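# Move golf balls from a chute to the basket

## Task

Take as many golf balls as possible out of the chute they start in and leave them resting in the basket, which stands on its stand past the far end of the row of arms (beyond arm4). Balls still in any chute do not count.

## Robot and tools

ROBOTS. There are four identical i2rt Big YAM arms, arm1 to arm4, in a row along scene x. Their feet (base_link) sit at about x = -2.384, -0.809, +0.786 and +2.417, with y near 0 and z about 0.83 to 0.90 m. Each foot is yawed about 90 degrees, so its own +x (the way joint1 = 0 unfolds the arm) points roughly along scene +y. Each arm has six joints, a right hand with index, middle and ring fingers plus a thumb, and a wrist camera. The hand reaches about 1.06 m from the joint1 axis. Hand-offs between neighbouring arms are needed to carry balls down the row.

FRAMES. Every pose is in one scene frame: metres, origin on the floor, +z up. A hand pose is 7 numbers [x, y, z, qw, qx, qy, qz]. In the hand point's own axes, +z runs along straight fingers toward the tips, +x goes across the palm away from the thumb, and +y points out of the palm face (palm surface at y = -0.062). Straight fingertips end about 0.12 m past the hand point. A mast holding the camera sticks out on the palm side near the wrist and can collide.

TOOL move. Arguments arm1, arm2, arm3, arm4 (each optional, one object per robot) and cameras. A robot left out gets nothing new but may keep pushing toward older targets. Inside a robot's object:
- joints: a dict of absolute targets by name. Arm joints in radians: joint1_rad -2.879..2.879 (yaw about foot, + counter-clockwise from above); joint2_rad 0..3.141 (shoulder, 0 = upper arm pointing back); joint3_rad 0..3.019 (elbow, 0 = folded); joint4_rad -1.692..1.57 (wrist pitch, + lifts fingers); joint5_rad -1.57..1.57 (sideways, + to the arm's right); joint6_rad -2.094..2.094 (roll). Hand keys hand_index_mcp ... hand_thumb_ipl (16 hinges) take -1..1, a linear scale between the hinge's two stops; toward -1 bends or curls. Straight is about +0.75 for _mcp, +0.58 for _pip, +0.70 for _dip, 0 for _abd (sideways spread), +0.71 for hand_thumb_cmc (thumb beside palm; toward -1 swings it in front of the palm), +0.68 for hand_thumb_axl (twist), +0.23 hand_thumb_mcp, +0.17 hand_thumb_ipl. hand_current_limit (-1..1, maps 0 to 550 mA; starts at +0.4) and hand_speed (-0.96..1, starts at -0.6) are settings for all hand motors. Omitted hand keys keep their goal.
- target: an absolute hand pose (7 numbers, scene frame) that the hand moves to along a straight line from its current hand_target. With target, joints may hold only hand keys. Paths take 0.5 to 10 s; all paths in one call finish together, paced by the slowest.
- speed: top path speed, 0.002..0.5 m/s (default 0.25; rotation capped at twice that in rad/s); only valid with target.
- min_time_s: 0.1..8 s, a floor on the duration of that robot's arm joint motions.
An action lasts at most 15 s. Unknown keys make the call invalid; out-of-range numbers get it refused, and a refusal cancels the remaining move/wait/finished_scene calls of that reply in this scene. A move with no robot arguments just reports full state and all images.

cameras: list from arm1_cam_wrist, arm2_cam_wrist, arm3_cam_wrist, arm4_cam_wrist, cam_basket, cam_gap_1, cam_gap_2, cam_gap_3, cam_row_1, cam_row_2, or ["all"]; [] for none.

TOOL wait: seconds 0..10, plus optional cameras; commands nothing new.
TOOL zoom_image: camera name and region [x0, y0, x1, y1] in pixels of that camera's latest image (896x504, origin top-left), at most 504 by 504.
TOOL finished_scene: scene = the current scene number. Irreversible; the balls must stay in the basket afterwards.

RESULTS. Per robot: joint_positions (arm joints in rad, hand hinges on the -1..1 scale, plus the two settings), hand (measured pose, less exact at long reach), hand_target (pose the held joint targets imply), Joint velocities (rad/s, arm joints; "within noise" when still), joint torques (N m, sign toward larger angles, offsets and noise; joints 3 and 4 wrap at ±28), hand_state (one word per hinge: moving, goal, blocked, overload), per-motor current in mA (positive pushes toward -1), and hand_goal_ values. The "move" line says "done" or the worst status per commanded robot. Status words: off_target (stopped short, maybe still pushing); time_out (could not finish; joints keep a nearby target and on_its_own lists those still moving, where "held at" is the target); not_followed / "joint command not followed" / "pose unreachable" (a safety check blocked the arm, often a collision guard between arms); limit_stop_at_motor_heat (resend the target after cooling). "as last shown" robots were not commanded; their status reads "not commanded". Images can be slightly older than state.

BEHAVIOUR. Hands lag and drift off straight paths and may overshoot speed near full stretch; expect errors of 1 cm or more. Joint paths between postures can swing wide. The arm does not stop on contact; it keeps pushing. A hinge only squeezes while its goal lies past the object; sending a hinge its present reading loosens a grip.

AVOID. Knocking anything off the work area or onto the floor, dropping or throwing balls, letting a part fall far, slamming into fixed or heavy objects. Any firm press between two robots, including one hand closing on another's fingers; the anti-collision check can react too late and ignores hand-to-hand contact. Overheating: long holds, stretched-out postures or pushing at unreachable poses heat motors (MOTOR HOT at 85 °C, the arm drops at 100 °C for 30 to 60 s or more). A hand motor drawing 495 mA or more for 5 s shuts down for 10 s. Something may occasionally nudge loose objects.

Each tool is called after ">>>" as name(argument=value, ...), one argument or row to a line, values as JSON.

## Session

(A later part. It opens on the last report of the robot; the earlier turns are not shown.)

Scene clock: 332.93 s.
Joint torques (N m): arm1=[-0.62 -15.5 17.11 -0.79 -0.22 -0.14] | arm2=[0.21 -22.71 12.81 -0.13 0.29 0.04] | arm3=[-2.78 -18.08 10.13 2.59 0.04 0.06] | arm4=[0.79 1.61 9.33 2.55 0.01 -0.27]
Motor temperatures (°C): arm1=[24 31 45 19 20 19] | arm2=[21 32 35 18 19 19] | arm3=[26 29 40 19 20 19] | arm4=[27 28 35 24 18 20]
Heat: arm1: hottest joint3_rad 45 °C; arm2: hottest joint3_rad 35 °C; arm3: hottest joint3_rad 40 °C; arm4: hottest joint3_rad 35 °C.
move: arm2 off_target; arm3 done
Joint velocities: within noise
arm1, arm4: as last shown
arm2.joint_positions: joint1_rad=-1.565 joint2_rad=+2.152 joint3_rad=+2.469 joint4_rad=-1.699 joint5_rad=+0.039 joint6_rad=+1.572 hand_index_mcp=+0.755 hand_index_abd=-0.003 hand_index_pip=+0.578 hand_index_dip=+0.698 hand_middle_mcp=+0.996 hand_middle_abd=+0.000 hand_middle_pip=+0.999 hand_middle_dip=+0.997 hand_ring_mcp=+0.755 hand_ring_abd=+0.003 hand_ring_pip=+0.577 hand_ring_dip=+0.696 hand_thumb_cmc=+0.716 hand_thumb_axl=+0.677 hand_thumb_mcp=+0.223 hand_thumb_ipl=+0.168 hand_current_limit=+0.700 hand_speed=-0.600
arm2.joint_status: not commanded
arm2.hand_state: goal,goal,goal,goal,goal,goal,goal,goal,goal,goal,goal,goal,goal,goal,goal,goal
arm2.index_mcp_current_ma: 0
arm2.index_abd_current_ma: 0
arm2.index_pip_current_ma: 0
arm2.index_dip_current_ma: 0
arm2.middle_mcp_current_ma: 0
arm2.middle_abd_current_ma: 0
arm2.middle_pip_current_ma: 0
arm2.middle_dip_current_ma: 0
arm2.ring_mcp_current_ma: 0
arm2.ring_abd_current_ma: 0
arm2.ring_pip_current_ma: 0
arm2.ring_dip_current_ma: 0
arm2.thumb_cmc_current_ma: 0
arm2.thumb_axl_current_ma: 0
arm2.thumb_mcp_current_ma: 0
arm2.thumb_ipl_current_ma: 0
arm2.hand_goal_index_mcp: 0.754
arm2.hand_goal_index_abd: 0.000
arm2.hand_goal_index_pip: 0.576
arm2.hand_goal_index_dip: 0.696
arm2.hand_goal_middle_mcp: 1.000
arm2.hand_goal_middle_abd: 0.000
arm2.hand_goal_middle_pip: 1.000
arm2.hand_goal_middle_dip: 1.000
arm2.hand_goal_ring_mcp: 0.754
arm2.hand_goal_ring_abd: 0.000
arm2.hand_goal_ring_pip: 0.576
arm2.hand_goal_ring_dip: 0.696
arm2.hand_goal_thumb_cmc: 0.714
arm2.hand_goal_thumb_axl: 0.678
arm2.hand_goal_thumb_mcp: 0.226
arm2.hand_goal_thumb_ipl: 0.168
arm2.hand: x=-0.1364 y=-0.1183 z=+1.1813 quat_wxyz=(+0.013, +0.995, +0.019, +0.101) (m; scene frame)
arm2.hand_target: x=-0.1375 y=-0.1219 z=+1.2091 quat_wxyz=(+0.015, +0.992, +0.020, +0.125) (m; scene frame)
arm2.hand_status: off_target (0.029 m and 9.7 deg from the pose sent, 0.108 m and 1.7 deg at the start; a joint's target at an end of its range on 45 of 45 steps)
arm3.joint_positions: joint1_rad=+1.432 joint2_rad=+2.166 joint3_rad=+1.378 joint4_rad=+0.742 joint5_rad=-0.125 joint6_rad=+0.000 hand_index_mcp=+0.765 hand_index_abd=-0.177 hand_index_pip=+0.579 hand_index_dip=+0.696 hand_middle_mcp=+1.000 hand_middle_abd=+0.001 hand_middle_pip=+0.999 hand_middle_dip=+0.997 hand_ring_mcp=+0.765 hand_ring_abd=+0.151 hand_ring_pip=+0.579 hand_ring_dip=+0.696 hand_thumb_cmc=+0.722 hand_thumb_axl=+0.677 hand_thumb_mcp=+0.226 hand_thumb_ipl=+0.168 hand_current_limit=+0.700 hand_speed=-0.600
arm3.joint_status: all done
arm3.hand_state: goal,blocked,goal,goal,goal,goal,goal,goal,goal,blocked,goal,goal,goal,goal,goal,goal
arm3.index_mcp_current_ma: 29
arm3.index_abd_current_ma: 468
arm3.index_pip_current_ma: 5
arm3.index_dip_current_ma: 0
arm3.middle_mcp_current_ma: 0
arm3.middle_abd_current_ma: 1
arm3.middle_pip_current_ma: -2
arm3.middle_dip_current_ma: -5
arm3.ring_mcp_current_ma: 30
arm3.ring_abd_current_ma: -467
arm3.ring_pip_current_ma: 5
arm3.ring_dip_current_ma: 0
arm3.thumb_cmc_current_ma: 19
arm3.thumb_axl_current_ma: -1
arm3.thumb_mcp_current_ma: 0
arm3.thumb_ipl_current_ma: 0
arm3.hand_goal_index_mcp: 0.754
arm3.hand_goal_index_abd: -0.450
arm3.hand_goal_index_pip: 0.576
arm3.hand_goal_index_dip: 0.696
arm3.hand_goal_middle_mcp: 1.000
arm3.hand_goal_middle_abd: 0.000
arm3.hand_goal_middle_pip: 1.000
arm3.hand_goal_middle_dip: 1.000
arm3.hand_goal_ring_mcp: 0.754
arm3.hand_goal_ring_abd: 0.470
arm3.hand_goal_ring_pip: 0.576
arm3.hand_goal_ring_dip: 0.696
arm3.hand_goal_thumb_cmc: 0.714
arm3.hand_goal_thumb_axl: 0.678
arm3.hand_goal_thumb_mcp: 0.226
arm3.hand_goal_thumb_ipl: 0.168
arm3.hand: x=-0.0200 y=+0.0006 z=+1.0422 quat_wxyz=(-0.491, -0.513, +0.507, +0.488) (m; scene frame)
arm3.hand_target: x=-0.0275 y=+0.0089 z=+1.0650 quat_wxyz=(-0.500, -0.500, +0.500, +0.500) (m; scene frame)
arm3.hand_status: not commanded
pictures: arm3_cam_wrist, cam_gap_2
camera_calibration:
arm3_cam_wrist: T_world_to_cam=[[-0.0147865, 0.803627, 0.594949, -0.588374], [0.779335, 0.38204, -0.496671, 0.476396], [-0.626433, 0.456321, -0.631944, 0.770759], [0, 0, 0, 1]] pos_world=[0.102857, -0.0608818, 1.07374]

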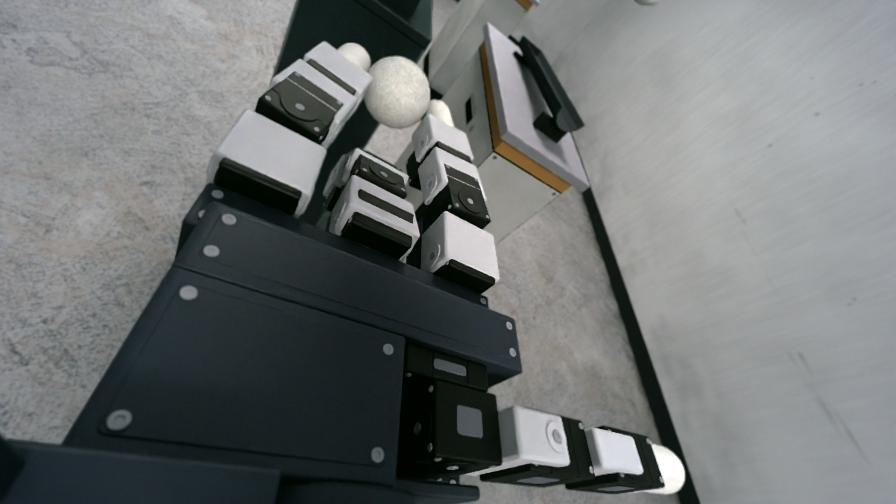

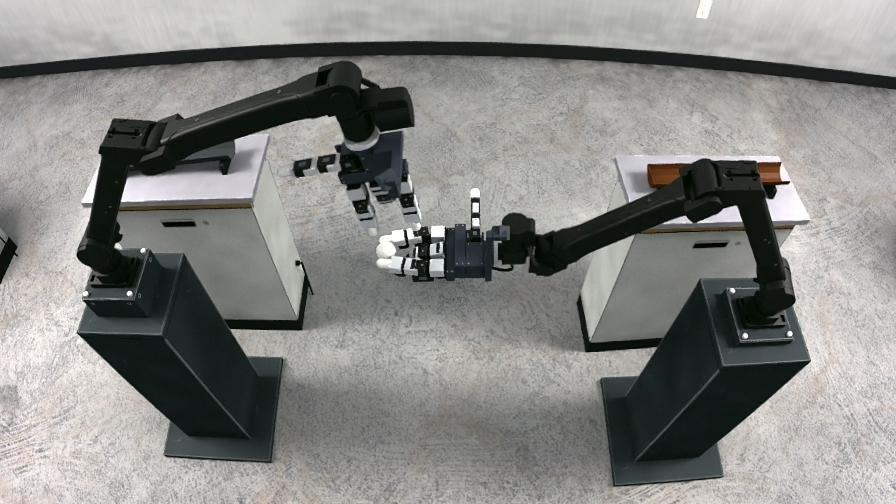

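>>> move(
  arm2={"joints": {"joint1_rad": -1.5, "joint2_rad": 1.75, "joint3_rad": 1.9, "joint4_rad": -1.6, "joint5_rad": 0, "joint6_rad": 1.53}, "min_time_s": 3},
  arm3={"joints": {"joint1_rad": 0, "joint2_rad": 1.46, "joint3_rad": 1.5, "joint4_rad": -1.5, "joint5_rad": 0, "joint6_rad": 0}, "min_time_s": 7},
  cameras=["cam_gap_2", "arm3_cam_wrist", "cam_gap_3"],
)

Scene clock: 342.00 s.
Joint torques (N m): arm1=[-0.56 -15.68 17.09 -0.79 -0.22 -0.13] | arm2=[1.9 -18.43 9.4 0.55 0.02 0.02] | arm3=[-2.49 -11.4 11.26 0.24 0.04 0.04] | arm4=[0.79 1.67 9.31 2.54 0.02 -0.26]
Motor temperatures (°C): arm1=[24 31 46 19 20 19] | arm2=[21 31 35 18 19 19] | arm3=[26 30 41 19 20 19] | arm4=[27 28 35 24 18 20]
Heat: arm1: hottest joint3_rad 46 °C; arm2: hottest joint3_rad 35 °C; arm3: hottest joint3_rad 41 °C; arm4: hottest joint3_rad 35 °C.
move: arm2 done; arm3 done
Joint velocities: within noise
arm1: as last shown
arm1.joint_positions: joint1_rad=-0.144 joint2_rad=+1.485 joint3_rad=+1.434 joint4_rad=-1.559 joint5_rad=-0.107 joint6_rad=+0.610 hand_index_mcp=+0.731 hand_index_abd=+0.081 hand_index_pip=+0.561 hand_index_dip=+0.689 hand_middle_mcp=+0.770 hand_middle_abd=-0.056 hand_middle_pip=+0.584 hand_middle_dip=+0.699 hand_ring_mcp=+0.990 hand_ring_abd=+0.001 hand_ring_pip=+0.993 hand_ring_dip=+0.998 hand_thumb_cmc=+0.716 hand_thumb_axl=+0.679 hand_thumb_mcp=-0.504 hand_thumb_ipl=+0.168 hand_current_limit=+0.700 hand_speed=-0.600
arm2.joint_positions: joint1_rad=-1.516 joint2_rad=+1.776 joint3_rad=+1.896 joint4_rad=-1.613 joint5_rad=+0.003 joint6_rad=+1.537 hand_index_mcp=+0.755 hand_index_abd=-0.002 hand_index_pip=+0.578 hand_index_dip=+0.698 hand_middle_mcp=+0.996 hand_middle_abd=+0.000 hand_middle_pip=+0.999 hand_middle_dip=+0.997 hand_ring_mcp=+0.755 hand_ring_abd=+0.003 hand_ring_pip=+0.577 hand_ring_dip=+0.696 hand_thumb_cmc=+0.716 hand_thumb_axl=+0.677 hand_thumb_mcp=+0.223 hand_thumb_ipl=+0.168 hand_current_limit=+0.700 hand_speed=-0.600
arm2.joint_status: all done
arm2.hand_state: goal,goal,goal,goal,goal,goal,goal,goal,goal,goal,goal,goal,goal,goal,goal,goal
arm2.index_mcp_current_ma: 0
arm2.index_abd_current_ma: 0
arm2.index_pip_current_ma: 0
arm2.index_dip_current_ma: 0
arm2.middle_mcp_current_ma: 0
arm2.middle_abd_current_ma: 0
arm2.middle_pip_current_ma: 0
arm2.middle_dip_current_ma: 0
arm2.ring_mcp_current_ma: 0
arm2.ring_abd_current_ma: 0
arm2.ring_pip_current_ma: 0
arm2.ring_dip_current_ma: 0
arm2.thumb_cmc_current_ma: 0
arm2.thumb_axl_current_ma: 0
arm2.thumb_mcp_current_ma: 0
arm2.thumb_ipl_current_ma: 0
arm2.hand_goal_index_mcp: 0.754
arm2.hand_goal_index_abd: 0.000
arm2.hand_goal_index_pip: 0.576
arm2.hand_goal_index_dip: 0.696
arm2.hand_goal_middle_mcp: 1.000
arm2.hand_goal_middle_abd: 0.000
arm2.hand_goal_middle_pip: 1.000
arm2.hand_goal_middle_dip: 1.000
arm2.hand_goal_ring_mcp: 0.754
arm2.hand_goal_ring_abd: 0.000
arm2.hand_goal_ring_pip: 0.576
arm2.hand_goal_ring_dip: 0.696
arm2.hand_goal_thumb_cmc: 0.714
arm2.hand_goal_thumb_axl: 0.678
arm2.hand_goal_thumb_mcp: 0.226
arm2.hand_goal_thumb_ipl: 0.168
arm2.hand: x=-0.2623 y=-0.0910 z=+1.1801 quat_wxyz=(-0.004, +0.997, +0.063, +0.046) (m; scene frame)
arm2.hand_target: x=-0.2620 y=-0.0822 z=+1.1953 quat_wxyz=(-0.006, +0.995, +0.074, +0.067) (m; scene frame)
arm2.hand_status: not commanded
arm3.joint_positions: joint1_rad=+0.008 joint2_rad=+1.475 joint3_rad=+1.450 joint4_rad=-1.491 joint5_rad=+0.000 joint6_rad=+0.000 hand_index_mcp=+0.756 hand_index_abd=-0.177 hand_index_pip=+0.579 hand_index_dip=+0.696 hand_middle_mcp=+0.998 hand_middle_abd=+0.001 hand_middle_pip=+0.999 hand_middle_dip=+0.997 hand_ring_mcp=+0.756 hand_ring_abd=+0.151 hand_ring_pip=+0.578 hand_ring_dip=+0.696 hand_thumb_cmc=+0.718 hand_thumb_axl=+0.677 hand_thumb_mcp=+0.224 hand_thumb_ipl=+0.168 hand_current_limit=+0.700 hand_speed=-0.600
arm3.joint_status: all done
arm3.hand_state: goal,blocked,goal,goal,goal,goal,goal,goal,goal,blocked,goal,goal,goal,goal,goal,goal
arm3.index_mcp_current_ma: 4
arm3.index_abd_current_ma: 468
arm3.index_pip_current_ma: 5
arm3.index_dip_current_ma: 0
arm3.middle_mcp_current_ma: -4
arm3.middle_abd_current_ma: 1
arm3.middle_pip_current_ma: -2
arm3.middle_dip_current_ma: -5
arm3.ring_mcp_current_ma: 4
arm3.ring_abd_current_ma: -467
arm3.ring_pip_current_ma: 4
arm3.ring_dip_current_ma: 0
arm3.thumb_cmc_current_ma: 8
arm3.thumb_axl_current_ma: -1
arm3.thumb_mcp_current_ma: -5
arm3.thumb_ipl_current_ma: 0
arm3.hand_goal_index_mcp: 0.754
arm3.hand_goal_index_abd: -0.450
arm3.hand_goal_index_pip: 0.576
arm3.hand_goal_index_dip: 0.696
arm3.hand_goal_middle_mcp: 1.000
arm3.hand_goal_middle_abd: 0.000
arm3.hand_goal_middle_pip: 1.000
arm3.hand_goal_middle_dip: 1.000
arm3.hand_goal_ring_mcp: 0.754
arm3.hand_goal_ring_abd: 0.470
arm3.hand_goal_ring_pip: 0.576
arm3.hand_goal_ring_dip: 0.696
arm3.hand_goal_thumb_cmc: 0.714
arm3.hand_goal_thumb_axl: 0.678
arm3.hand_goal_thumb_mcp: 0.226
arm3.hand_goal_thumb_ipl: 0.168
arm3.hand: x=+0.7941 y=+0.4387 z=+1.0958 quat_wxyz=(-0.003, -0.015, +0.999, +0.032) (m; scene frame)
arm3.hand_target: x=+0.7981 y=+0.4459 z=+1.1271 quat_wxyz=(-0.003, -0.011, +0.998, +0.060) (m; scene frame)
arm3.hand_status: not commanded
arm4.joint_positions: joint1_rad=+0.153 joint2_rad=+0.616 joint3_rad=+1.405 joint4_rad=-1.359 joint5_rad=-0.094 joint6_rad=+1.074 hand_index_mcp=+0.754 hand_index_abd=+0.000 hand_index_pip=+0.577 hand_index_dip=+0.696 hand_middle_mcp=+0.754 hand_middle_abd=+0.000 hand_middle_pip=+0.577 hand_middle_dip=+0.696 hand_ring_mcp=+0.754 hand_ring_abd=+0.000 hand_ring_pip=+0.577 hand_ring_dip=+0.696 hand_thumb_cmc=+0.714 hand_thumb_axl=+0.677 hand_thumb_mcp=+0.226 hand_thumb_ipl=+0.168 hand_current_limit=+0.400 hand_speed=-0.600
arm4.joint_status: not commanded
arm4.hand_state: goal,goal,goal,goal,goal,goal,goal,goal,goal,goal,goal,goal,goal,goal,goal,goal
arm4.index_mcp_current_ma: 0
arm4.index_abd_current_ma: 0
arm4.index_pip_current_ma: 0
arm4.index_dip_current_ma: 0
arm4.middle_mcp_current_ma: 0
arm4.middle_abd_current_ma: 0
arm4.middle_pip_current_ma: 0
arm4.middle_dip_current_ma: 0
arm4.ring_mcp_current_ma: 0
arm4.ring_abd_current_ma: 0
arm4.ring_pip_current_ma: 0
arm4.ring_dip_current_ma: 0
arm4.thumb_cmc_current_ma: 0
arm4.thumb_axl_current_ma: 0
arm4.thumb_mcp_current_ma: 0
arm4.thumb_ipl_current_ma: 0
arm4.hand_goal_index_mcp: 0.754
arm4.hand_goal_index_abd: 0.000
arm4.hand_goal_index_pip: 0.576
arm4.hand_goal_index_dip: 0.696
arm4.hand_goal_middle_mcp: 0.754
arm4.hand_goal_middle_abd: 0.000
arm4.hand_goal_middle_pip: 0.576
arm4.hand_goal_middle_dip: 0.696
arm4.hand_goal_ring_mcp: 0.754
arm4.hand_goal_ring_abd: 0.000
arm4.hand_goal_ring_pip: 0.576
arm4.hand_goal_ring_dip: 0.696
arm4.hand_goal_thumb_cmc: 0.714
arm4.hand_goal_thumb_axl: 0.678
arm4.hand_goal_thumb_mcp: 0.226
arm4.hand_goal_thumb_ipl: 0.168
arm4.hand: x=+2.4418 y=+0.3180 z=+1.4496 quat_wxyz=(-0.315, +0.359, +0.801, +0.362) (m; scene frame)
arm4.hand_target: x=+2.4423 y=+0.3150 z=+1.4644 quat_wxyz=(-0.323, +0.354, +0.794, +0.374) (m; scene frame)
arm4.hand_status: not commanded
pictures: arm3_cam_wrist, cam_gap_2, cam_gap_3
camera_calibration:
arm3_cam_wrist: T_world_to_cam=[[0.787689, 0.614016, 0.0502997, -0.917561], [0.394616, -0.565555, 0.724173, -0.915341], [0.473101, -0.550574, -0.687782, 0.744497], [0, 0, 0, 1]] pos_world=[0.731738, 0.455622, 1.22107]

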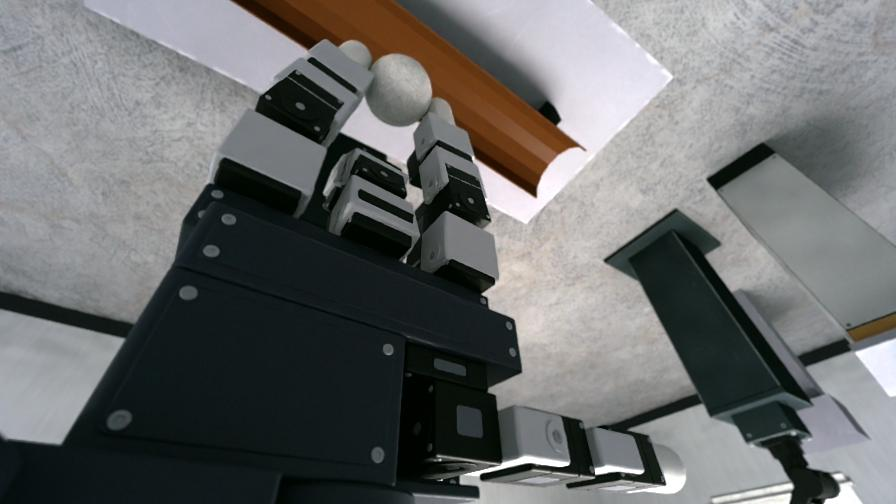

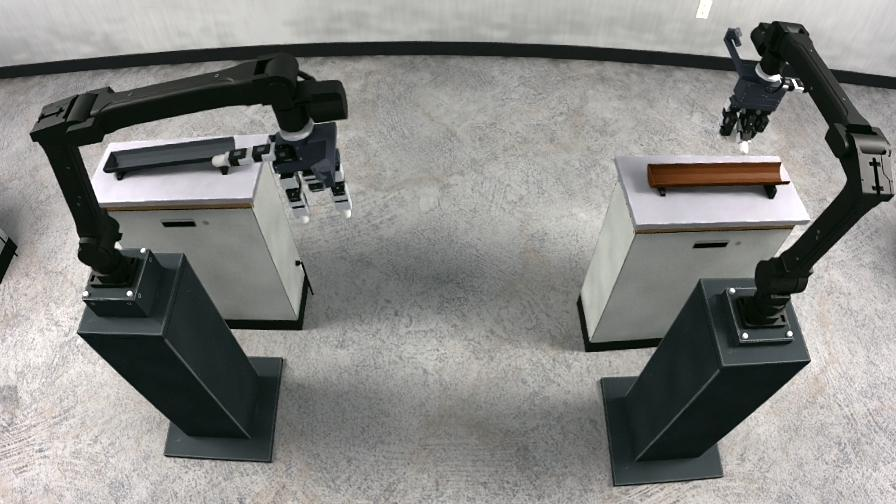

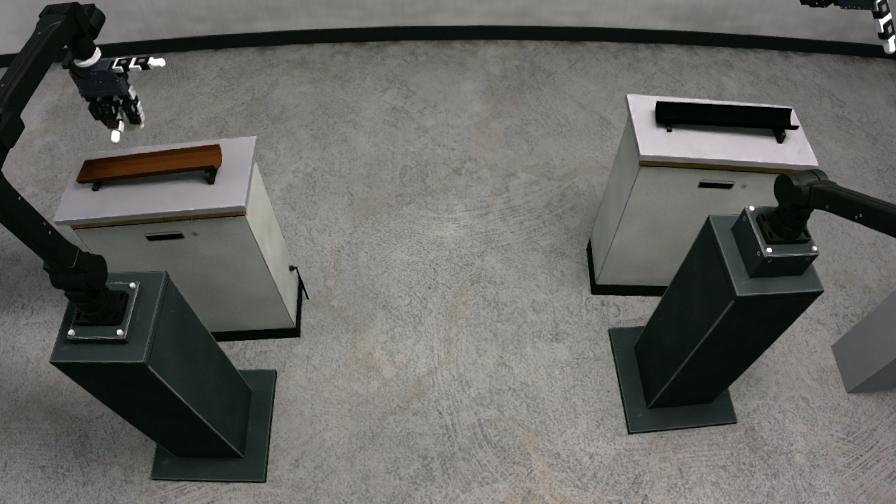

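>>> move(
  arm1={"joints": {"joint1_rad": -1.70, "joint2_rad": 1.463, "joint3_rad": 1.501, "joint4_rad": -1.571, "joint5_rad": -0.109, "joint6_rad": 1.533, "hand_ring_mcp": -0.48, "hand_ring_pip": -0.74, "hand_ring_dip": 0.7}, "min_time_s": 6},
  arm2={"joints": {"joint1_rad": 0, "joint2_rad": 1.46, "joint3_rad": 1.5, "joint4_rad": -1.5, "joint5_rad": 0, "joint6_rad": 0, "hand_current_limit": 0.4}, "min_time_s": 6},
  arm3={"joints": {"joint1_rad": -1.5, "joint2_rad": 1.75, "joint3_rad": 1.9, "joint4_rad": -1.6, "joint5_rad": 0, "joint6_rad": 1.53}, "min_time_s": 7},
  arm4={"joints": {"joint1_rad": 1.53, "joint5_rad": 0, "joint6_rad": 0, "hand_middle_mcp": 1, "hand_middle_pip": 1, "hand_middle_dip": 1}, "min_time_s": 6},
  cameras=["cam_gap_1", "cam_gap_2", "cam_gap_3", "arm3_cam_wrist"],
)

Scene clock: 351.67 s.
Joint torques (N m): arm1=[-0.26 -15.85 17.02 -0.91 -0.05 0.11] | arm2=[0.79 -14.04 9.51 0.64 0.13 0.02] | arm3=[-2.14 -13.86 11.28 0.13 -0.01 0.14] | arm4=[1.38 1.61 9.33 2.55 0.14 -0.36]
Motor temperatures (°C): arm1=[24 31 47 19 20 19] | arm2=[21 30 34 18 19 19] | arm3=[26 30 42 18 20 19] | arm4=[27 28 35 24 18 20]
Heat: arm1: hottest joint3_rad 47 °C; arm2: hottest joint3_rad 34 °C; arm3: hottest joint3_rad 42 °C; arm4: hottest joint3_rad 35 °C.
move: arm1 done; arm2 done; arm3 done; arm4 done
Joint velocities: within noise
arm1.joint_positions: joint1_rad=-1.701 joint2_rad=+1.485 joint3_rad=+1.434 joint4_rad=-1.559 joint5_rad=-0.109 joint6_rad=+1.522 hand_index_mcp=+0.731 hand_index_abd=+0.081 hand_index_pip=+0.561 hand_index_dip=+0.689 hand_middle_mcp=+0.769 hand_middle_abd=-0.056 hand_middle_pip=+0.584 hand_middle_dip=+0.699 hand_ring_mcp=-0.464 hand_ring_abd=+0.001 hand_ring_pip=-0.736 hand_ring_dip=+0.703 hand_thumb_cmc=+0.716 hand_thumb_axl=+0.679 hand_thumb_mcp=-0.504 hand_thumb_ipl=+0.168 hand_current_limit=+0.700 hand_speed=-0.600
arm1.joint_status: all done
arm1.hand_state: blocked,blocked,goal,goal,goal,blocked,goal,goal,goal,goal,goal,goal,goal,goal,overload,goal
arm1.index_mcp_current_ma: -11
arm1.index_abd_current_ma: 467
arm1.index_pip_current_ma: -4
arm1.index_dip_current_ma: -1
arm1.middle_mcp_current_ma: 5
arm1.middle_abd_current_ma: -467
arm1.middle_pip_current_ma: 1
arm1.middle_dip_current_ma: 0
arm1.ring_mcp_current_ma: 5
arm1.ring_abd_current_ma: 0
arm1.ring_pip_current_ma: 0
arm1.ring_dip_current_ma: 0
arm1.thumb_cmc_current_ma: 0
arm1.thumb_axl_current_ma: 0
arm1.thumb_mcp_current_ma: 0
arm1.thumb_ipl_current_ma: 0
arm1.hand_goal_index_mcp: 0.754
arm1.hand_goal_index_abd: -0.220
arm1.hand_goal_index_pip: 0.576
arm1.hand_goal_index_dip: 0.696
arm1.hand_goal_middle_mcp: 0.754
arm1.hand_goal_middle_abd: 0.220
arm1.hand_goal_middle_pip: 0.576
arm1.hand_goal_middle_dip: 0.696
arm1.hand_goal_ring_mcp: -0.480
arm1.hand_goal_ring_abd: 0.000
arm1.hand_goal_ring_pip: -0.740
arm1.hand_goal_ring_dip: 0.700
arm1.hand_goal_thumb_cmc: 0.714
arm1.hand_goal_thumb_axl: 0.678
arm1.hand_goal_thumb_mcp: 0.226
arm1.hand_goal_thumb_ipl: 0.168
arm1.hand: x=-1.9740 y=-0.0070 z=+1.0651 quat_wxyz=(-0.059, +0.998, +0.003, -0.024) (m; scene frame)
arm1.hand_target: x=-1.9631 y=-0.0071 z=+1.0981 quat_wxyz=(-0.057, +0.998, +0.000, +0.014) (m; scene frame)
arm1.hand_status: not commanded
arm2.joint_positions: joint1_rad=-0.008 joint2_rad=+1.484 joint3_rad=+1.496 joint4_rad=-1.513 joint5_rad=+0.001 joint6_rad=+0.007 hand_index_mcp=+0.754 hand_index_abd=-0.002 hand_index_pip=+0.578 hand_index_dip=+0.698 hand_middle_mcp=+0.996 hand_middle_abd=+0.000 hand_middle_pip=+0.999 hand_middle_dip=+0.997 hand_ring_mcp=+0.754 hand_ring_abd=+0.003 hand_ring_pip=+0.577 hand_ring_dip=+0.696 hand_thumb_cmc=+0.716 hand_thumb_axl=+0.677 hand_thumb_mcp=+0.223 hand_thumb_ipl=+0.168 hand_current_limit=+0.400 hand_speed=-0.600
arm2.joint_status: all done
arm2.hand_state: goal,goal,goal,goal,goal,goal,goal,goal,goal,goal,goal,goal,goal,goal,goal,goal
arm2.index_mcp_current_ma: 0
arm2.index_abd_current_ma: 0
arm2.index_pip_current_ma: 0
arm2.index_dip_current_ma: 0
arm2.middle_mcp_current_ma: 0
arm2.middle_abd_current_ma: 0
arm2.middle_pip_current_ma: 0
arm2.middle_dip_current_ma: 0
arm2.ring_mcp_current_ma: 0
arm2.ring_abd_current_ma: 0
arm2.ring_pip_current_ma: 0
arm2.ring_dip_current_ma: 0
arm2.thumb_cmc_current_ma: 0
arm2.thumb_axl_current_ma: 0
arm2.thumb_mcp_current_ma: 0
arm2.thumb_ipl_current_ma: 0
arm2.hand_goal_index_mcp: 0.754
arm2.hand_goal_index_abd: 0.000
arm2.hand_goal_index_pip: 0.576
arm2.hand_goal_index_dip: 0.696
arm2.hand_goal_middle_mcp: 1.000
arm2.hand_goal_middle_abd: 0.000
arm2.hand_goal_middle_pip: 1.000
arm2.hand_goal_middle_dip: 1.000
arm2.hand_goal_ring_mcp: 0.754
arm2.hand_goal_ring_abd: 0.000
arm2.hand_goal_ring_pip: 0.576
arm2.hand_goal_ring_dip: 0.696
arm2.hand_goal_thumb_cmc: 0.714
arm2.hand_goal_thumb_axl: 0.678
arm2.hand_goal_thumb_mcp: 0.226
arm2.hand_goal_thumb_ipl: 0.168
arm2.hand: x=-0.8047 y=+0.4856 z=+1.1703 quat_wxyz=(+0.007, -0.012, +0.999, +0.039) (m; scene frame)
arm2.hand_target: x=-0.8100 y=+0.4859 z=+1.1858 quat_wxyz=(+0.006, -0.019, +0.998, +0.059) (m; scene frame)
arm2.hand_status: not commanded
arm3.joint_positions: joint1_rad=-1.496 joint2_rad=+1.748 joint3_rad=+1.848 joint4_rad=-1.591 joint5_rad=+0.000 joint6_rad=+1.518 hand_index_mcp=+0.754 hand_index_abd=-0.177 hand_index_pip=+0.578 hand_index_dip=+0.696 hand_middle_mcp=+0.997 hand_middle_abd=+0.001 hand_middle_pip=+0.999 hand_middle_dip=+0.997 hand_ring_mcp=+0.754 hand_ring_abd=+0.151 hand_ring_pip=+0.578 hand_ring_dip=+0.696 hand_thumb_cmc=+0.716 hand_thumb_axl=+0.677 hand_thumb_mcp=+0.224 hand_thumb_ipl=+0.168 hand_current_limit=+0.700 hand_speed=-0.600
arm3.joint_status: all done
arm3.hand_state: goal,blocked,goal,goal,goal,goal,goal,goal,goal,blocked,goal,goal,goal,goal,goal,goal
arm3.index_mcp_current_ma: 0
arm3.index_abd_current_ma: 468
arm3.index_pip_current_ma: 3
arm3.index_dip_current_ma: 0
arm3.middle_mcp_current_ma: -7
arm3.middle_abd_current_ma: 1
arm3.middle_pip_current_ma: -2
arm3.middle_dip_current_ma: -5
arm3.ring_mcp_current_ma: 0
arm3.ring_abd_current_ma: -467
arm3.ring_pip_current_ma: 3
arm3.ring_dip_current_ma: 0
arm3.thumb_cmc_current_ma: 4
arm3.thumb_axl_current_ma: -1
arm3.thumb_mcp_current_ma: -5
arm3.thumb_ipl_current_ma: 0
arm3.hand_goal_index_mcp: 0.754
arm3.hand_goal_index_abd: -0.450
arm3.hand_goal_index_pip: 0.576
arm3.hand_goal_index_dip: 0.696
arm3.hand_goal_middle_mcp: 1.000
arm3.hand_goal_middle_abd: 0.000
arm3.hand_goal_middle_pip: 1.000
arm3.hand_goal_middle_dip: 1.000
arm3.hand_goal_ring_mcp: 0.754
arm3.hand_goal_ring_abd: 0.470
arm3.hand_goal_ring_pip: 0.576
arm3.hand_goal_ring_dip: 0.696
arm3.hand_goal_thumb_cmc: 0.714
arm3.hand_goal_thumb_axl: 0.678
arm3.hand_goal_thumb_mcp: 0.226
arm3.hand_goal_thumb_ipl: 0.168
arm3.hand: x=+1.3304 y=-0.1290 z=+1.1071 quat_wxyz=(-0.006, +0.996, +0.075, +0.038) (m; scene frame)
arm3.hand_target: x=+1.3377 y=-0.1305 z=+1.1257 quat_wxyz=(-0.006, +0.996, +0.067, +0.058) (m; scene frame)
arm3.hand_status: not commanded
arm4.joint_positions: joint1_rad=+1.522 joint2_rad=+0.616 joint3_rad=+1.405 joint4_rad=-1.359 joint5_rad=-0.002 joint6_rad=+0.013 hand_index_mcp=+0.759 hand_index_abd=+0.000 hand_index_pip=+0.577 hand_index_dip=+0.696 hand_middle_mcp=+1.000 hand_middle_abd=+0.000 hand_middle_pip=+0.997 hand_middle_dip=+0.997 hand_ring_mcp=+0.759 hand_ring_abd=+0.001 hand_ring_pip=+0.577 hand_ring_dip=+0.696 hand_thumb_cmc=+0.719 hand_thumb_axl=+0.677 hand_thumb_mcp=+0.226 hand_thumb_ipl=+0.168 hand_current_limit=+0.400 hand_speed=-0.600
arm4.joint_status: all done
arm4.hand_state: goal,goal,goal,goal,goal,goal,goal,goal,goal,goal,goal,goal,goal,goal,goal,goal
arm4.index_mcp_current_ma: 5
arm4.index_abd_current_ma: 0
arm4.index_pip_current_ma: 0
arm4.index_dip_current_ma: 0
arm4.middle_mcp_current_ma: 0
arm4.middle_abd_current_ma: 0
arm4.middle_pip_current_ma: -2
arm4.middle_dip_current_ma: -2
arm4.ring_mcp_current_ma: 5
arm4.ring_abd_current_ma: 0
arm4.ring_pip_current_ma: 0
arm4.ring_dip_current_ma: 0
arm4.thumb_cmc_current_ma: 5
arm4.thumb_axl_current_ma: 0
arm4.thumb_mcp_current_ma: 0
arm4.thumb_ipl_current_ma: 0
arm4.hand_goal_index_mcp: 0.754
arm4.hand_goal_index_abd: 0.000
arm4.hand_goal_index_pip: 0.576
arm4.hand_goal_index_dip: 0.696
arm4.hand_goal_middle_mcp: 1.000
arm4.hand_goal_middle_abd: 0.000
arm4.hand_goal_middle_pip: 1.000
arm4.hand_goal_middle_dip: 1.000
arm4.hand_goal_ring_mcp: 0.754
arm4.hand_goal_ring_abd: 0.000
arm4.hand_goal_ring_pip: 0.576
arm4.hand_goal_ring_dip: 0.696
arm4.hand_goal_thumb_cmc: 0.714
arm4.hand_goal_thumb_axl: 0.678
arm4.hand_goal_thumb_mcp: 0.226
arm4.hand_goal_thumb_ipl: 0.168
arm4.hand: x=+2.1433 y=+0.0919 z=+1.5086 quat_wxyz=(-0.340, -0.610, +0.630, +0.339) (m; scene frame)
arm4.hand_target: x=+2.1481 y=+0.0890 z=+1.5246 quat_wxyz=(-0.349, -0.610, +0.618, +0.351) (m; scene frame)
arm4.hand_status: not commanded
pictures: arm3_cam_wrist, cam_gap_1, cam_gap_2, cam_gap_3
camera_calibration:
arm3_cam_wrist: T_world_to_cam=[[-0.706776, -0.705816, -0.047874, 0.934699], [-0.50397, 0.454852, 0.734251, -0.140312], [-0.49647, 0.543078, -0.677188, 1.6053], [0, 0, 0, 1]] pos_world=[1.38689, -0.148253, 1.23486]

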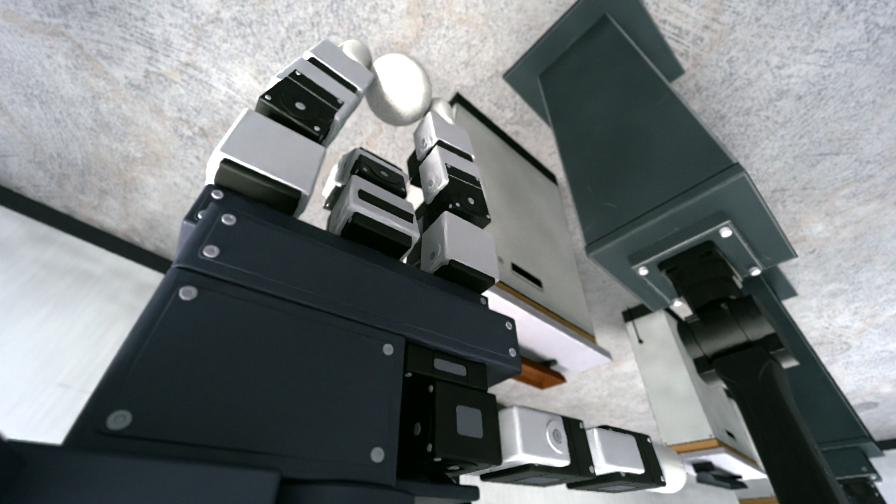

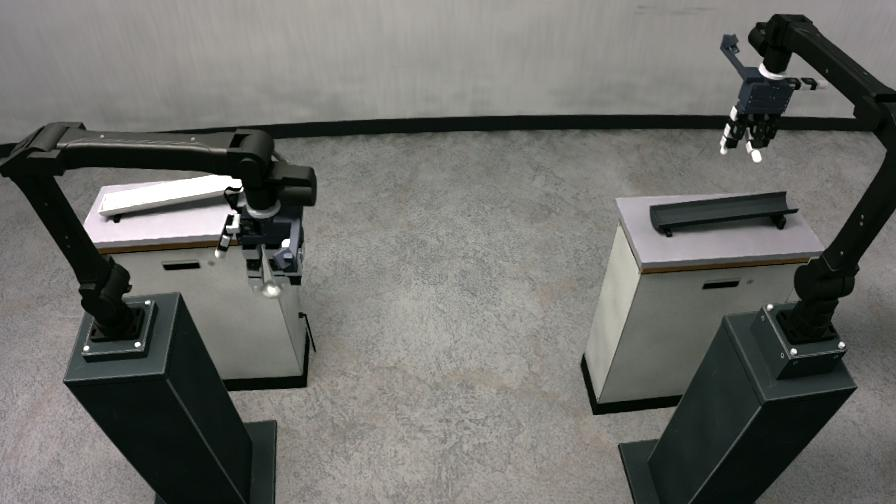

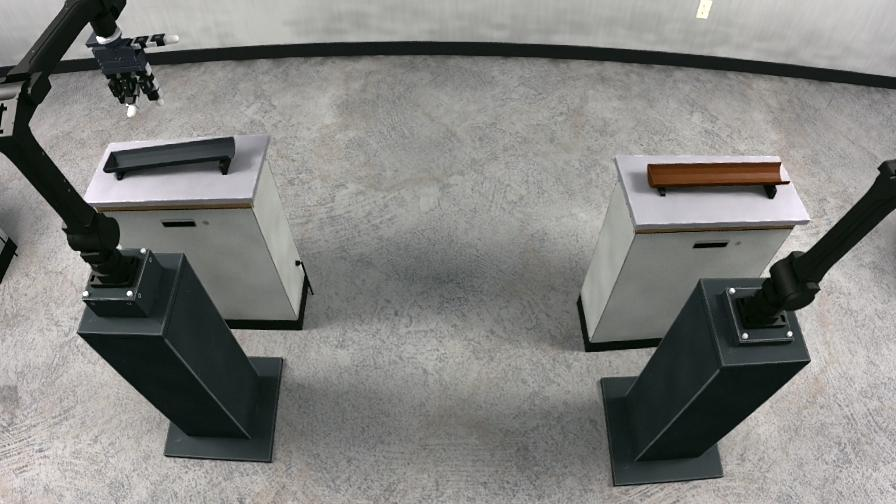

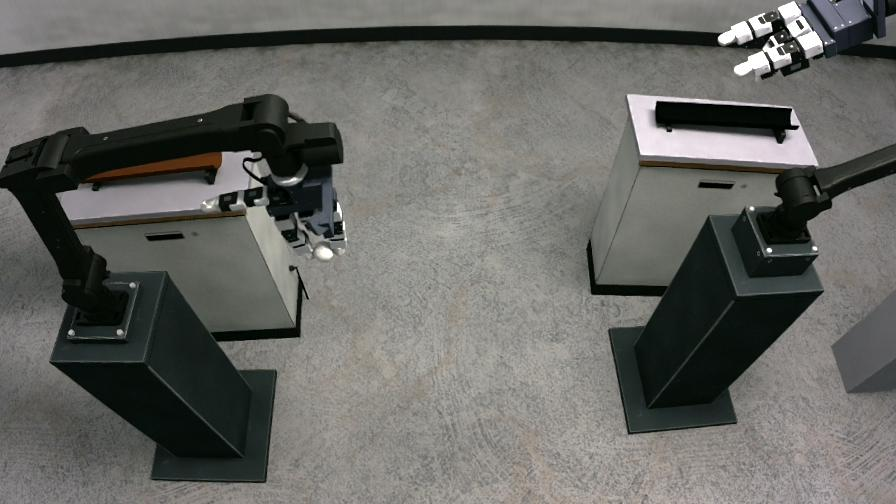

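>>> move(
  arm1={"target": [-1.70, -0.026, 1.07, 0, 1, 0, 0.02], "speed": 0.12},
  arm2={"joints": {"joint1_rad": 1.53, "joint2_rad": 0.6, "joint3_rad": 1.39, "joint4_rad": -1.35, "joint5_rad": 0, "joint6_rad": 0}, "min_time_s": 5},
  arm3={"target": [1.484, -0.115, 1.103, 0, 1, 0, 0.02], "speed": 0.1},
  arm4={"target": [1.78, 0.0, 1.06, -0.5, -0.5, 0.5, 0.5], "speed": 0.2},
  cameras=["cam_gap_1", "cam_gap_3", "arm4_cam_wrist"],
)

Scene clock: 359.90 s.
Joint torques (N m): arm1=[0.26 -24.06 17.39 -0.55 0.21 -0.01] | arm2=[1.55 -0.21 8.76 2.88 0.1 -0.04] | arm3=[-1.38 -19.43 11.19 0.4 0.11 0.14] | arm4=[1.44 -14.51 7.32 3.33 0.1 -0.38]
Motor temperatures (°C): arm1=[24 31 47 19 20 19] | arm2=[21 29 34 18 19 19] | arm3=[26 31 44 18 20 19] | arm4=[27 28 35 24 18 20]
Heat: arm1: hottest joint3_rad 47 °C; arm2: hottest joint3_rad 34 °C; arm3: hottest joint3_rad 44 °C; arm4: hottest joint3_rad 35 °C.
move: arm1 off_target; arm2 done; arm3 off_target; arm4 off_target
Joint velocities: within noise
arm1.joint_positions: joint1_rad=-1.687 joint2_rad=+2.189 joint3_rad=+2.390 joint4_rad=-1.689 joint5_rad=+0.015 joint6_rad=+1.534 hand_index_mcp=+0.731 hand_index_abd=+0.081 hand_index_pip=+0.561 hand_index_dip=+0.689 hand_middle_mcp=+0.770 hand_middle_abd=-0.056 hand_middle_pip=+0.584 hand_middle_dip=+0.699 hand_ring_mcp=-0.464 hand_ring_abd=+0.001 hand_ring_pip=-0.736 hand_ring_dip=+0.703 hand_thumb_cmc=+0.716 hand_thumb_axl=+0.679 hand_thumb_mcp=-0.504 hand_thumb_ipl=+0.168 hand_current_limit=+0.700 hand_speed=-0.600
arm1.joint_status: not commanded
arm1.hand_state: blocked,blocked,goal,goal,goal,blocked,goal,goal,goal,goal,goal,goal,goal,goal,overload,goal
arm1.index_mcp_current_ma: -11
arm1.index_abd_current_ma: 468
arm1.index_pip_current_ma: -4
arm1.index_dip_current_ma: -1
arm1.middle_mcp_current_ma: 5
arm1.middle_abd_current_ma: -467
arm1.middle_pip_current_ma: 1
arm1.middle_dip_current_ma: 0
arm1.ring_mcp_current_ma: 5
arm1.ring_abd_current_ma: 0
arm1.ring_pip_current_ma: 0
arm1.ring_dip_current_ma: 0
arm1.thumb_cmc_current_ma: 0
arm1.thumb_axl_current_ma: 0
arm1.thumb_mcp_current_ma: 0
arm1.thumb_ipl_current_ma: 0
arm1.hand_goal_index_mcp: 0.754
arm1.hand_goal_index_abd: -0.220
arm1.hand_goal_index_pip: 0.576
arm1.hand_goal_index_dip: 0.696
arm1.hand_goal_middle_mcp: 0.754
arm1.hand_goal_middle_abd: 0.220
arm1.hand_goal_middle_pip: 0.576
arm1.hand_goal_middle_dip: 0.696
arm1.hand_goal_ring_mcp: -0.480
arm1.hand_goal_ring_abd: 0.000
arm1.hand_goal_ring_pip: -0.740
arm1.hand_goal_ring_dip: 0.700
arm1.hand_goal_thumb_cmc: 0.714
arm1.hand_goal_thumb_axl: 0.678
arm1.hand_goal_thumb_mcp: 0.226
arm1.hand_goal_thumb_ipl: 0.168
arm1.hand: x=-1.7119 y=-0.0299 z=+1.0510 quat_wxyz=(+0.005, +0.999, +0.005, +0.035) (m; scene frame)
arm1.hand_target: x=-1.7017 y=-0.0260 z=+1.0695 quat_wxyz=(+0.007, +0.998, +0.007, +0.057) (m; scene frame)
arm1.hand_status: off_target (0.023 m and 1.9 deg from the pose sent, 0.275 m and 8.4 deg at the start; a joint's target at an end of its range on 54 of 128 steps)
arm2.joint_positions: joint1_rad=+1.516 joint2_rad=+0.603 joint3_rad=+1.386 joint4_rad=-1.373 joint5_rad=+0.001 joint6_rad=+0.007 hand_index_mcp=+0.759 hand_index_abd=-0.002 hand_index_pip=+0.578 hand_index_dip=+0.698 hand_middle_mcp=+1.000 hand_middle_abd=+0.000 hand_middle_pip=+0.999 hand_middle_dip=+0.997 hand_ring_mcp=+0.758 hand_ring_abd=+0.003 hand_ring_pip=+0.577 hand_ring_dip=+0.696 hand_thumb_cmc=+0.719 hand_thumb_axl=+0.677 hand_thumb_mcp=+0.223 hand_thumb_ipl=+0.168 hand_current_limit=+0.400 hand_speed=-0.600
arm2.joint_status: all done
arm2.hand_state: goal,goal,goal,goal,goal,goal,goal,goal,goal,goal,goal,goal,goal,goal,goal,goal
arm2.index_mcp_current_ma: 0
arm2.index_abd_current_ma: 0
arm2.index_pip_current_ma: 0
arm2.index_dip_current_ma: 0
arm2.middle_mcp_current_ma: 0
arm2.middle_abd_current_ma: 0
arm2.middle_pip_current_ma: 0
arm2.middle_dip_current_ma: 0
arm2.ring_mcp_current_ma: 0
arm2.ring_abd_current_ma: 0
arm2.ring_pip_current_ma: 0
arm2.ring_dip_current_ma: 0
arm2.thumb_cmc_current_ma: 0
arm2.thumb_axl_current_ma: 0
arm2.thumb_mcp_current_ma: 0
arm2.thumb_ipl_current_ma: 0
arm2.hand_goal_index_mcp: 0.754
arm2.hand_goal_index_abd: 0.000
arm2.hand_goal_index_pip: 0.576
arm2.hand_goal_index_dip: 0.696
arm2.hand_goal_middle_mcp: 1.000
arm2.hand_goal_middle_abd: 0.000
arm2.hand_goal_middle_pip: 1.000
arm2.hand_goal_middle_dip: 1.000
arm2.hand_goal_ring_mcp: 0.754
arm2.hand_goal_ring_abd: 0.000
arm2.hand_goal_ring_pip: 0.576
arm2.hand_goal_ring_dip: 0.696
arm2.hand_goal_thumb_cmc: 0.714
arm2.hand_goal_thumb_axl: 0.678
arm2.hand_goal_thumb_mcp: 0.226
arm2.hand_goal_thumb_ipl: 0.168
arm2.hand: x=-1.0884 y=-0.0299 z=+1.4884 quat_wxyz=(-0.325, -0.620, +0.632, +0.333) (m; scene frame)
arm2.hand_target: x=-1.0880 y=-0.0344 z=+1.4970 quat_wxyz=(-0.335, -0.622, +0.620, +0.341) (m; scene frame)
arm2.hand_status: not commanded
arm3.joint_positions: joint1_rad=-1.496 joint2_rad=+2.221 joint3_rad=+2.516 joint4_rad=-1.692 joint5_rad=+0.038 joint6_rad=+1.619 hand_index_mcp=+0.754 hand_index_abd=-0.177 hand_index_pip=+0.578 hand_index_dip=+0.696 hand_middle_mcp=+0.997 hand_middle_abd=+0.001 hand_middle_pip=+0.999 hand_middle_dip=+0.997 hand_ring_mcp=+0.754 hand_ring_abd=+0.151 hand_ring_pip=+0.578 hand_ring_dip=+0.696 hand_thumb_cmc=+0.716 hand_thumb_axl=+0.677 hand_thumb_mcp=+0.224 hand_thumb_ipl=+0.168 hand_current_limit=+0.700 hand_speed=-0.600
arm3.joint_status: not commanded
arm3.hand_state: goal,blocked,goal,goal,goal,goal,goal,goal,goal,blocked,goal,goal,goal,goal,goal,goal
arm3.index_mcp_current_ma: 0
arm3.index_abd_current_ma: 468
arm3.index_pip_current_ma: 3
arm3.index_dip_current_ma: 0
arm3.middle_mcp_current_ma: -7
arm3.middle_abd_current_ma: 1
arm3.middle_pip_current_ma: -2
arm3.middle_dip_current_ma: -5
arm3.ring_mcp_current_ma: 0
arm3.ring_abd_current_ma: -467
arm3.ring_pip_current_ma: 3
arm3.ring_dip_current_ma: 0
arm3.thumb_cmc_current_ma: 4
arm3.thumb_axl_current_ma: -1
arm3.thumb_mcp_current_ma: -6
arm3.thumb_ipl_current_ma: 0
arm3.hand_goal_index_mcp: 0.754
arm3.hand_goal_index_abd: -0.450
arm3.hand_goal_index_pip: 0.576
arm3.hand_goal_index_dip: 0.696
arm3.hand_goal_middle_mcp: 1.000
arm3.hand_goal_middle_abd: 0.000
arm3.hand_goal_middle_pip: 1.000
arm3.hand_goal_middle_dip: 1.000
arm3.hand_goal_ring_mcp: 0.754
arm3.hand_goal_ring_abd: 0.470
arm3.hand_goal_ring_pip: 0.576
arm3.hand_goal_ring_dip: 0.696
arm3.hand_goal_thumb_cmc: 0.714
arm3.hand_goal_thumb_axl: 0.678
arm3.hand_goal_thumb_mcp: 0.226
arm3.hand_goal_thumb_ipl: 0.168
arm3.hand: x=+1.4791 y=-0.1185 z=+1.0812 quat_wxyz=(+0.008, +0.996, +0.023, +0.085) (m; scene frame)
arm3.hand_target: x=+1.4825 y=-0.1151 z=+1.1021 quat_wxyz=(+0.006, +0.994, +0.018, +0.107) (m; scene frame)
arm3.hand_status: off_target (0.023 m and 7.9 deg from the pose sent, 0.154 m and 8.9 deg at the start; a joint's target at an end of its range on 101 of 137 steps)
arm4.joint_positions: joint1_rad=+1.713 joint2_rad=+2.058 joint3_rad=+0.815 joint4_rad=+1.175 joint5_rad=+0.179 joint6_rad=+0.011 hand_index_mcp=+0.763 hand_index_abd=+0.000 hand_index_pip=+0.577 hand_index_dip=+0.696 hand_middle_mcp=+1.000 hand_middle_abd=+0.000 hand_middle_pip=+0.999 hand_middle_dip=+0.997 hand_ring_mcp=+0.764 hand_ring_abd=+0.001 hand_ring_pip=+0.577 hand_ring_dip=+0.696 hand_thumb_cmc=+0.721 hand_thumb_axl=+0.677 hand_thumb_mcp=+0.226 hand_thumb_ipl=+0.168 hand_current_limit=+0.400 hand_speed=-0.600
arm4.joint_status: not commanded
arm4.hand_state: goal,goal,goal,goal,goal,goal,goal,goal,goal,goal,goal,goal,goal,goal,goal,goal
arm4.index_mcp_current_ma: 11
arm4.index_abd_current_ma: 0
arm4.index_pip_current_ma: 0
arm4.index_dip_current_ma: 0
arm4.middle_mcp_current_ma: 0
arm4.middle_abd_current_ma: 0
arm4.middle_pip_current_ma: -1
arm4.middle_dip_current_ma: -2
arm4.ring_mcp_current_ma: 12
arm4.ring_abd_current_ma: 0
arm4.ring_pip_current_ma: 0
arm4.ring_dip_current_ma: 0
arm4.thumb_cmc_current_ma: 8
arm4.thumb_axl_current_ma: 0
arm4.thumb_mcp_current_ma: 0
arm4.thumb_ipl_current_ma: 0
arm4.hand_goal_index_mcp: 0.754
arm4.hand_goal_index_abd: 0.000
arm4.hand_goal_index_pip: 0.576
arm4.hand_goal_index_dip: 0.696
arm4.hand_goal_middle_mcp: 1.000
arm4.hand_goal_middle_abd: 0.000
arm4.hand_goal_middle_pip: 1.000
arm4.hand_goal_middle_dip: 1.000
arm4.hand_goal_ring_mcp: 0.754
arm4.hand_goal_ring_abd: 0.000
arm4.hand_goal_ring_pip: 0.576
arm4.hand_goal_ring_dip: 0.696
arm4.hand_goal_thumb_cmc: 0.714
arm4.hand_goal_thumb_axl: 0.678
arm4.hand_goal_thumb_mcp: 0.226
arm4.hand_goal_thumb_ipl: 0.168
arm4.hand: x=+1.7894 y=+0.0080 z=+1.0360 quat_wxyz=(-0.482, -0.513, +0.518, +0.485) (m; scene frame)
arm4.hand_target: x=+1.7813 y=+0.0001 z=+1.0599 quat_wxyz=(-0.500, -0.500, +0.500, +0.500) (m; scene frame)
arm4.hand_status: off_target (0.027 m and 3.7 deg from the pose sent, 0.585 m and 32.6 deg at the start)
pictures: arm4_cam_wrist, cam_gap_1, cam_gap_3
camera_calibration:
arm4_cam_wrist: T_world_to_cam=[[-0.00596449, 0.790731, 0.612134, -0.598532], [0.767212, 0.396234, -0.504364, -0.904182], [-0.641365, 0.466629, -0.609022, 1.90151], [0, 0, 0, 1]] pos_world=[1.90969, -0.0557539, 1.06841]

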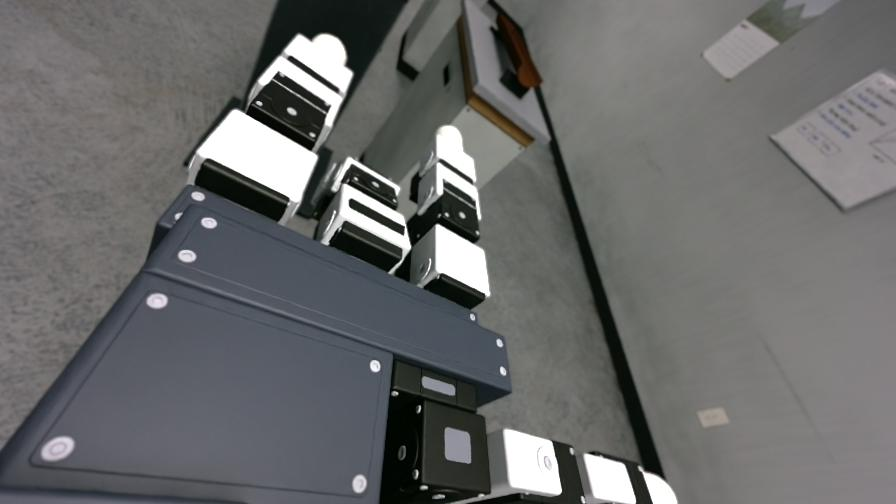

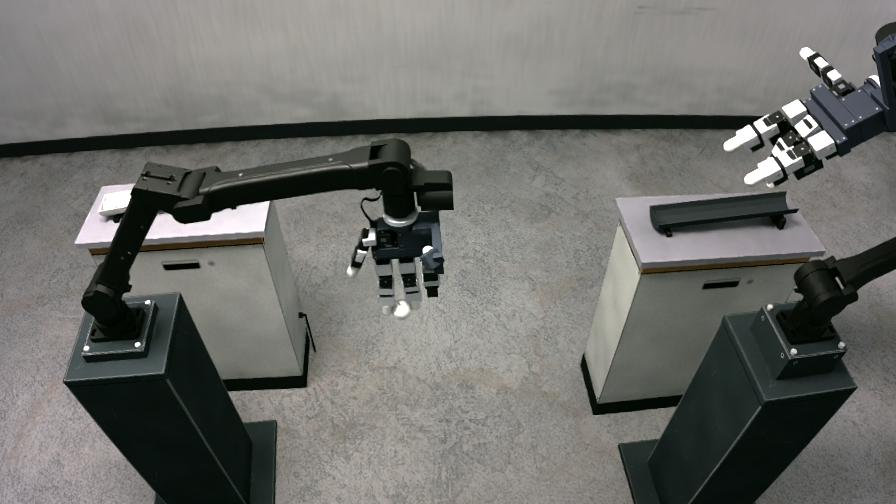

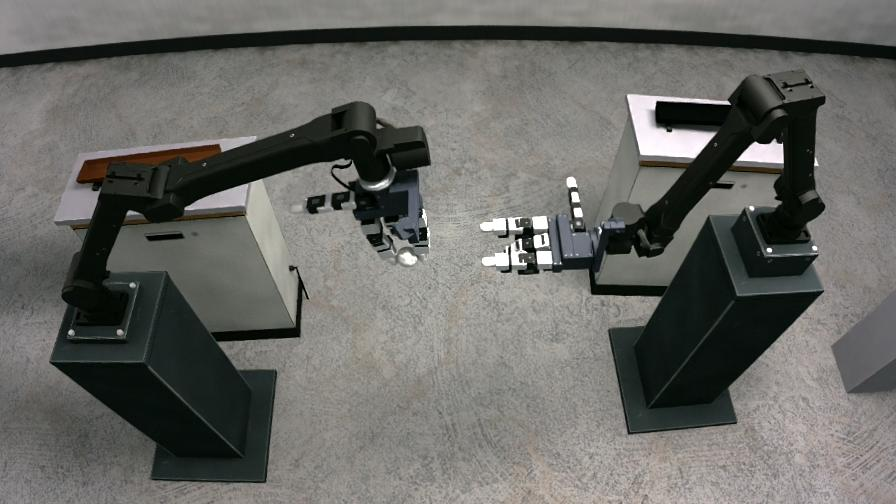

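>>> zoom_image(
  camera="cam_gap_3",
  region=[370, 190, 520, 290],
)

Scaled by 3.360 from the camera's 896x504 image, which has a finer 1280x720 frame.

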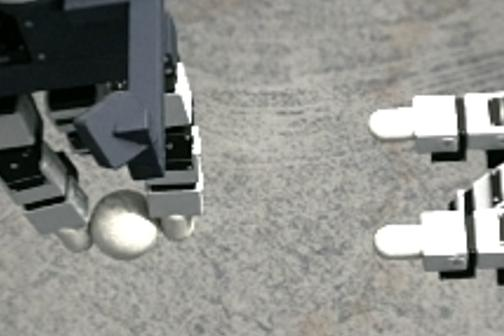

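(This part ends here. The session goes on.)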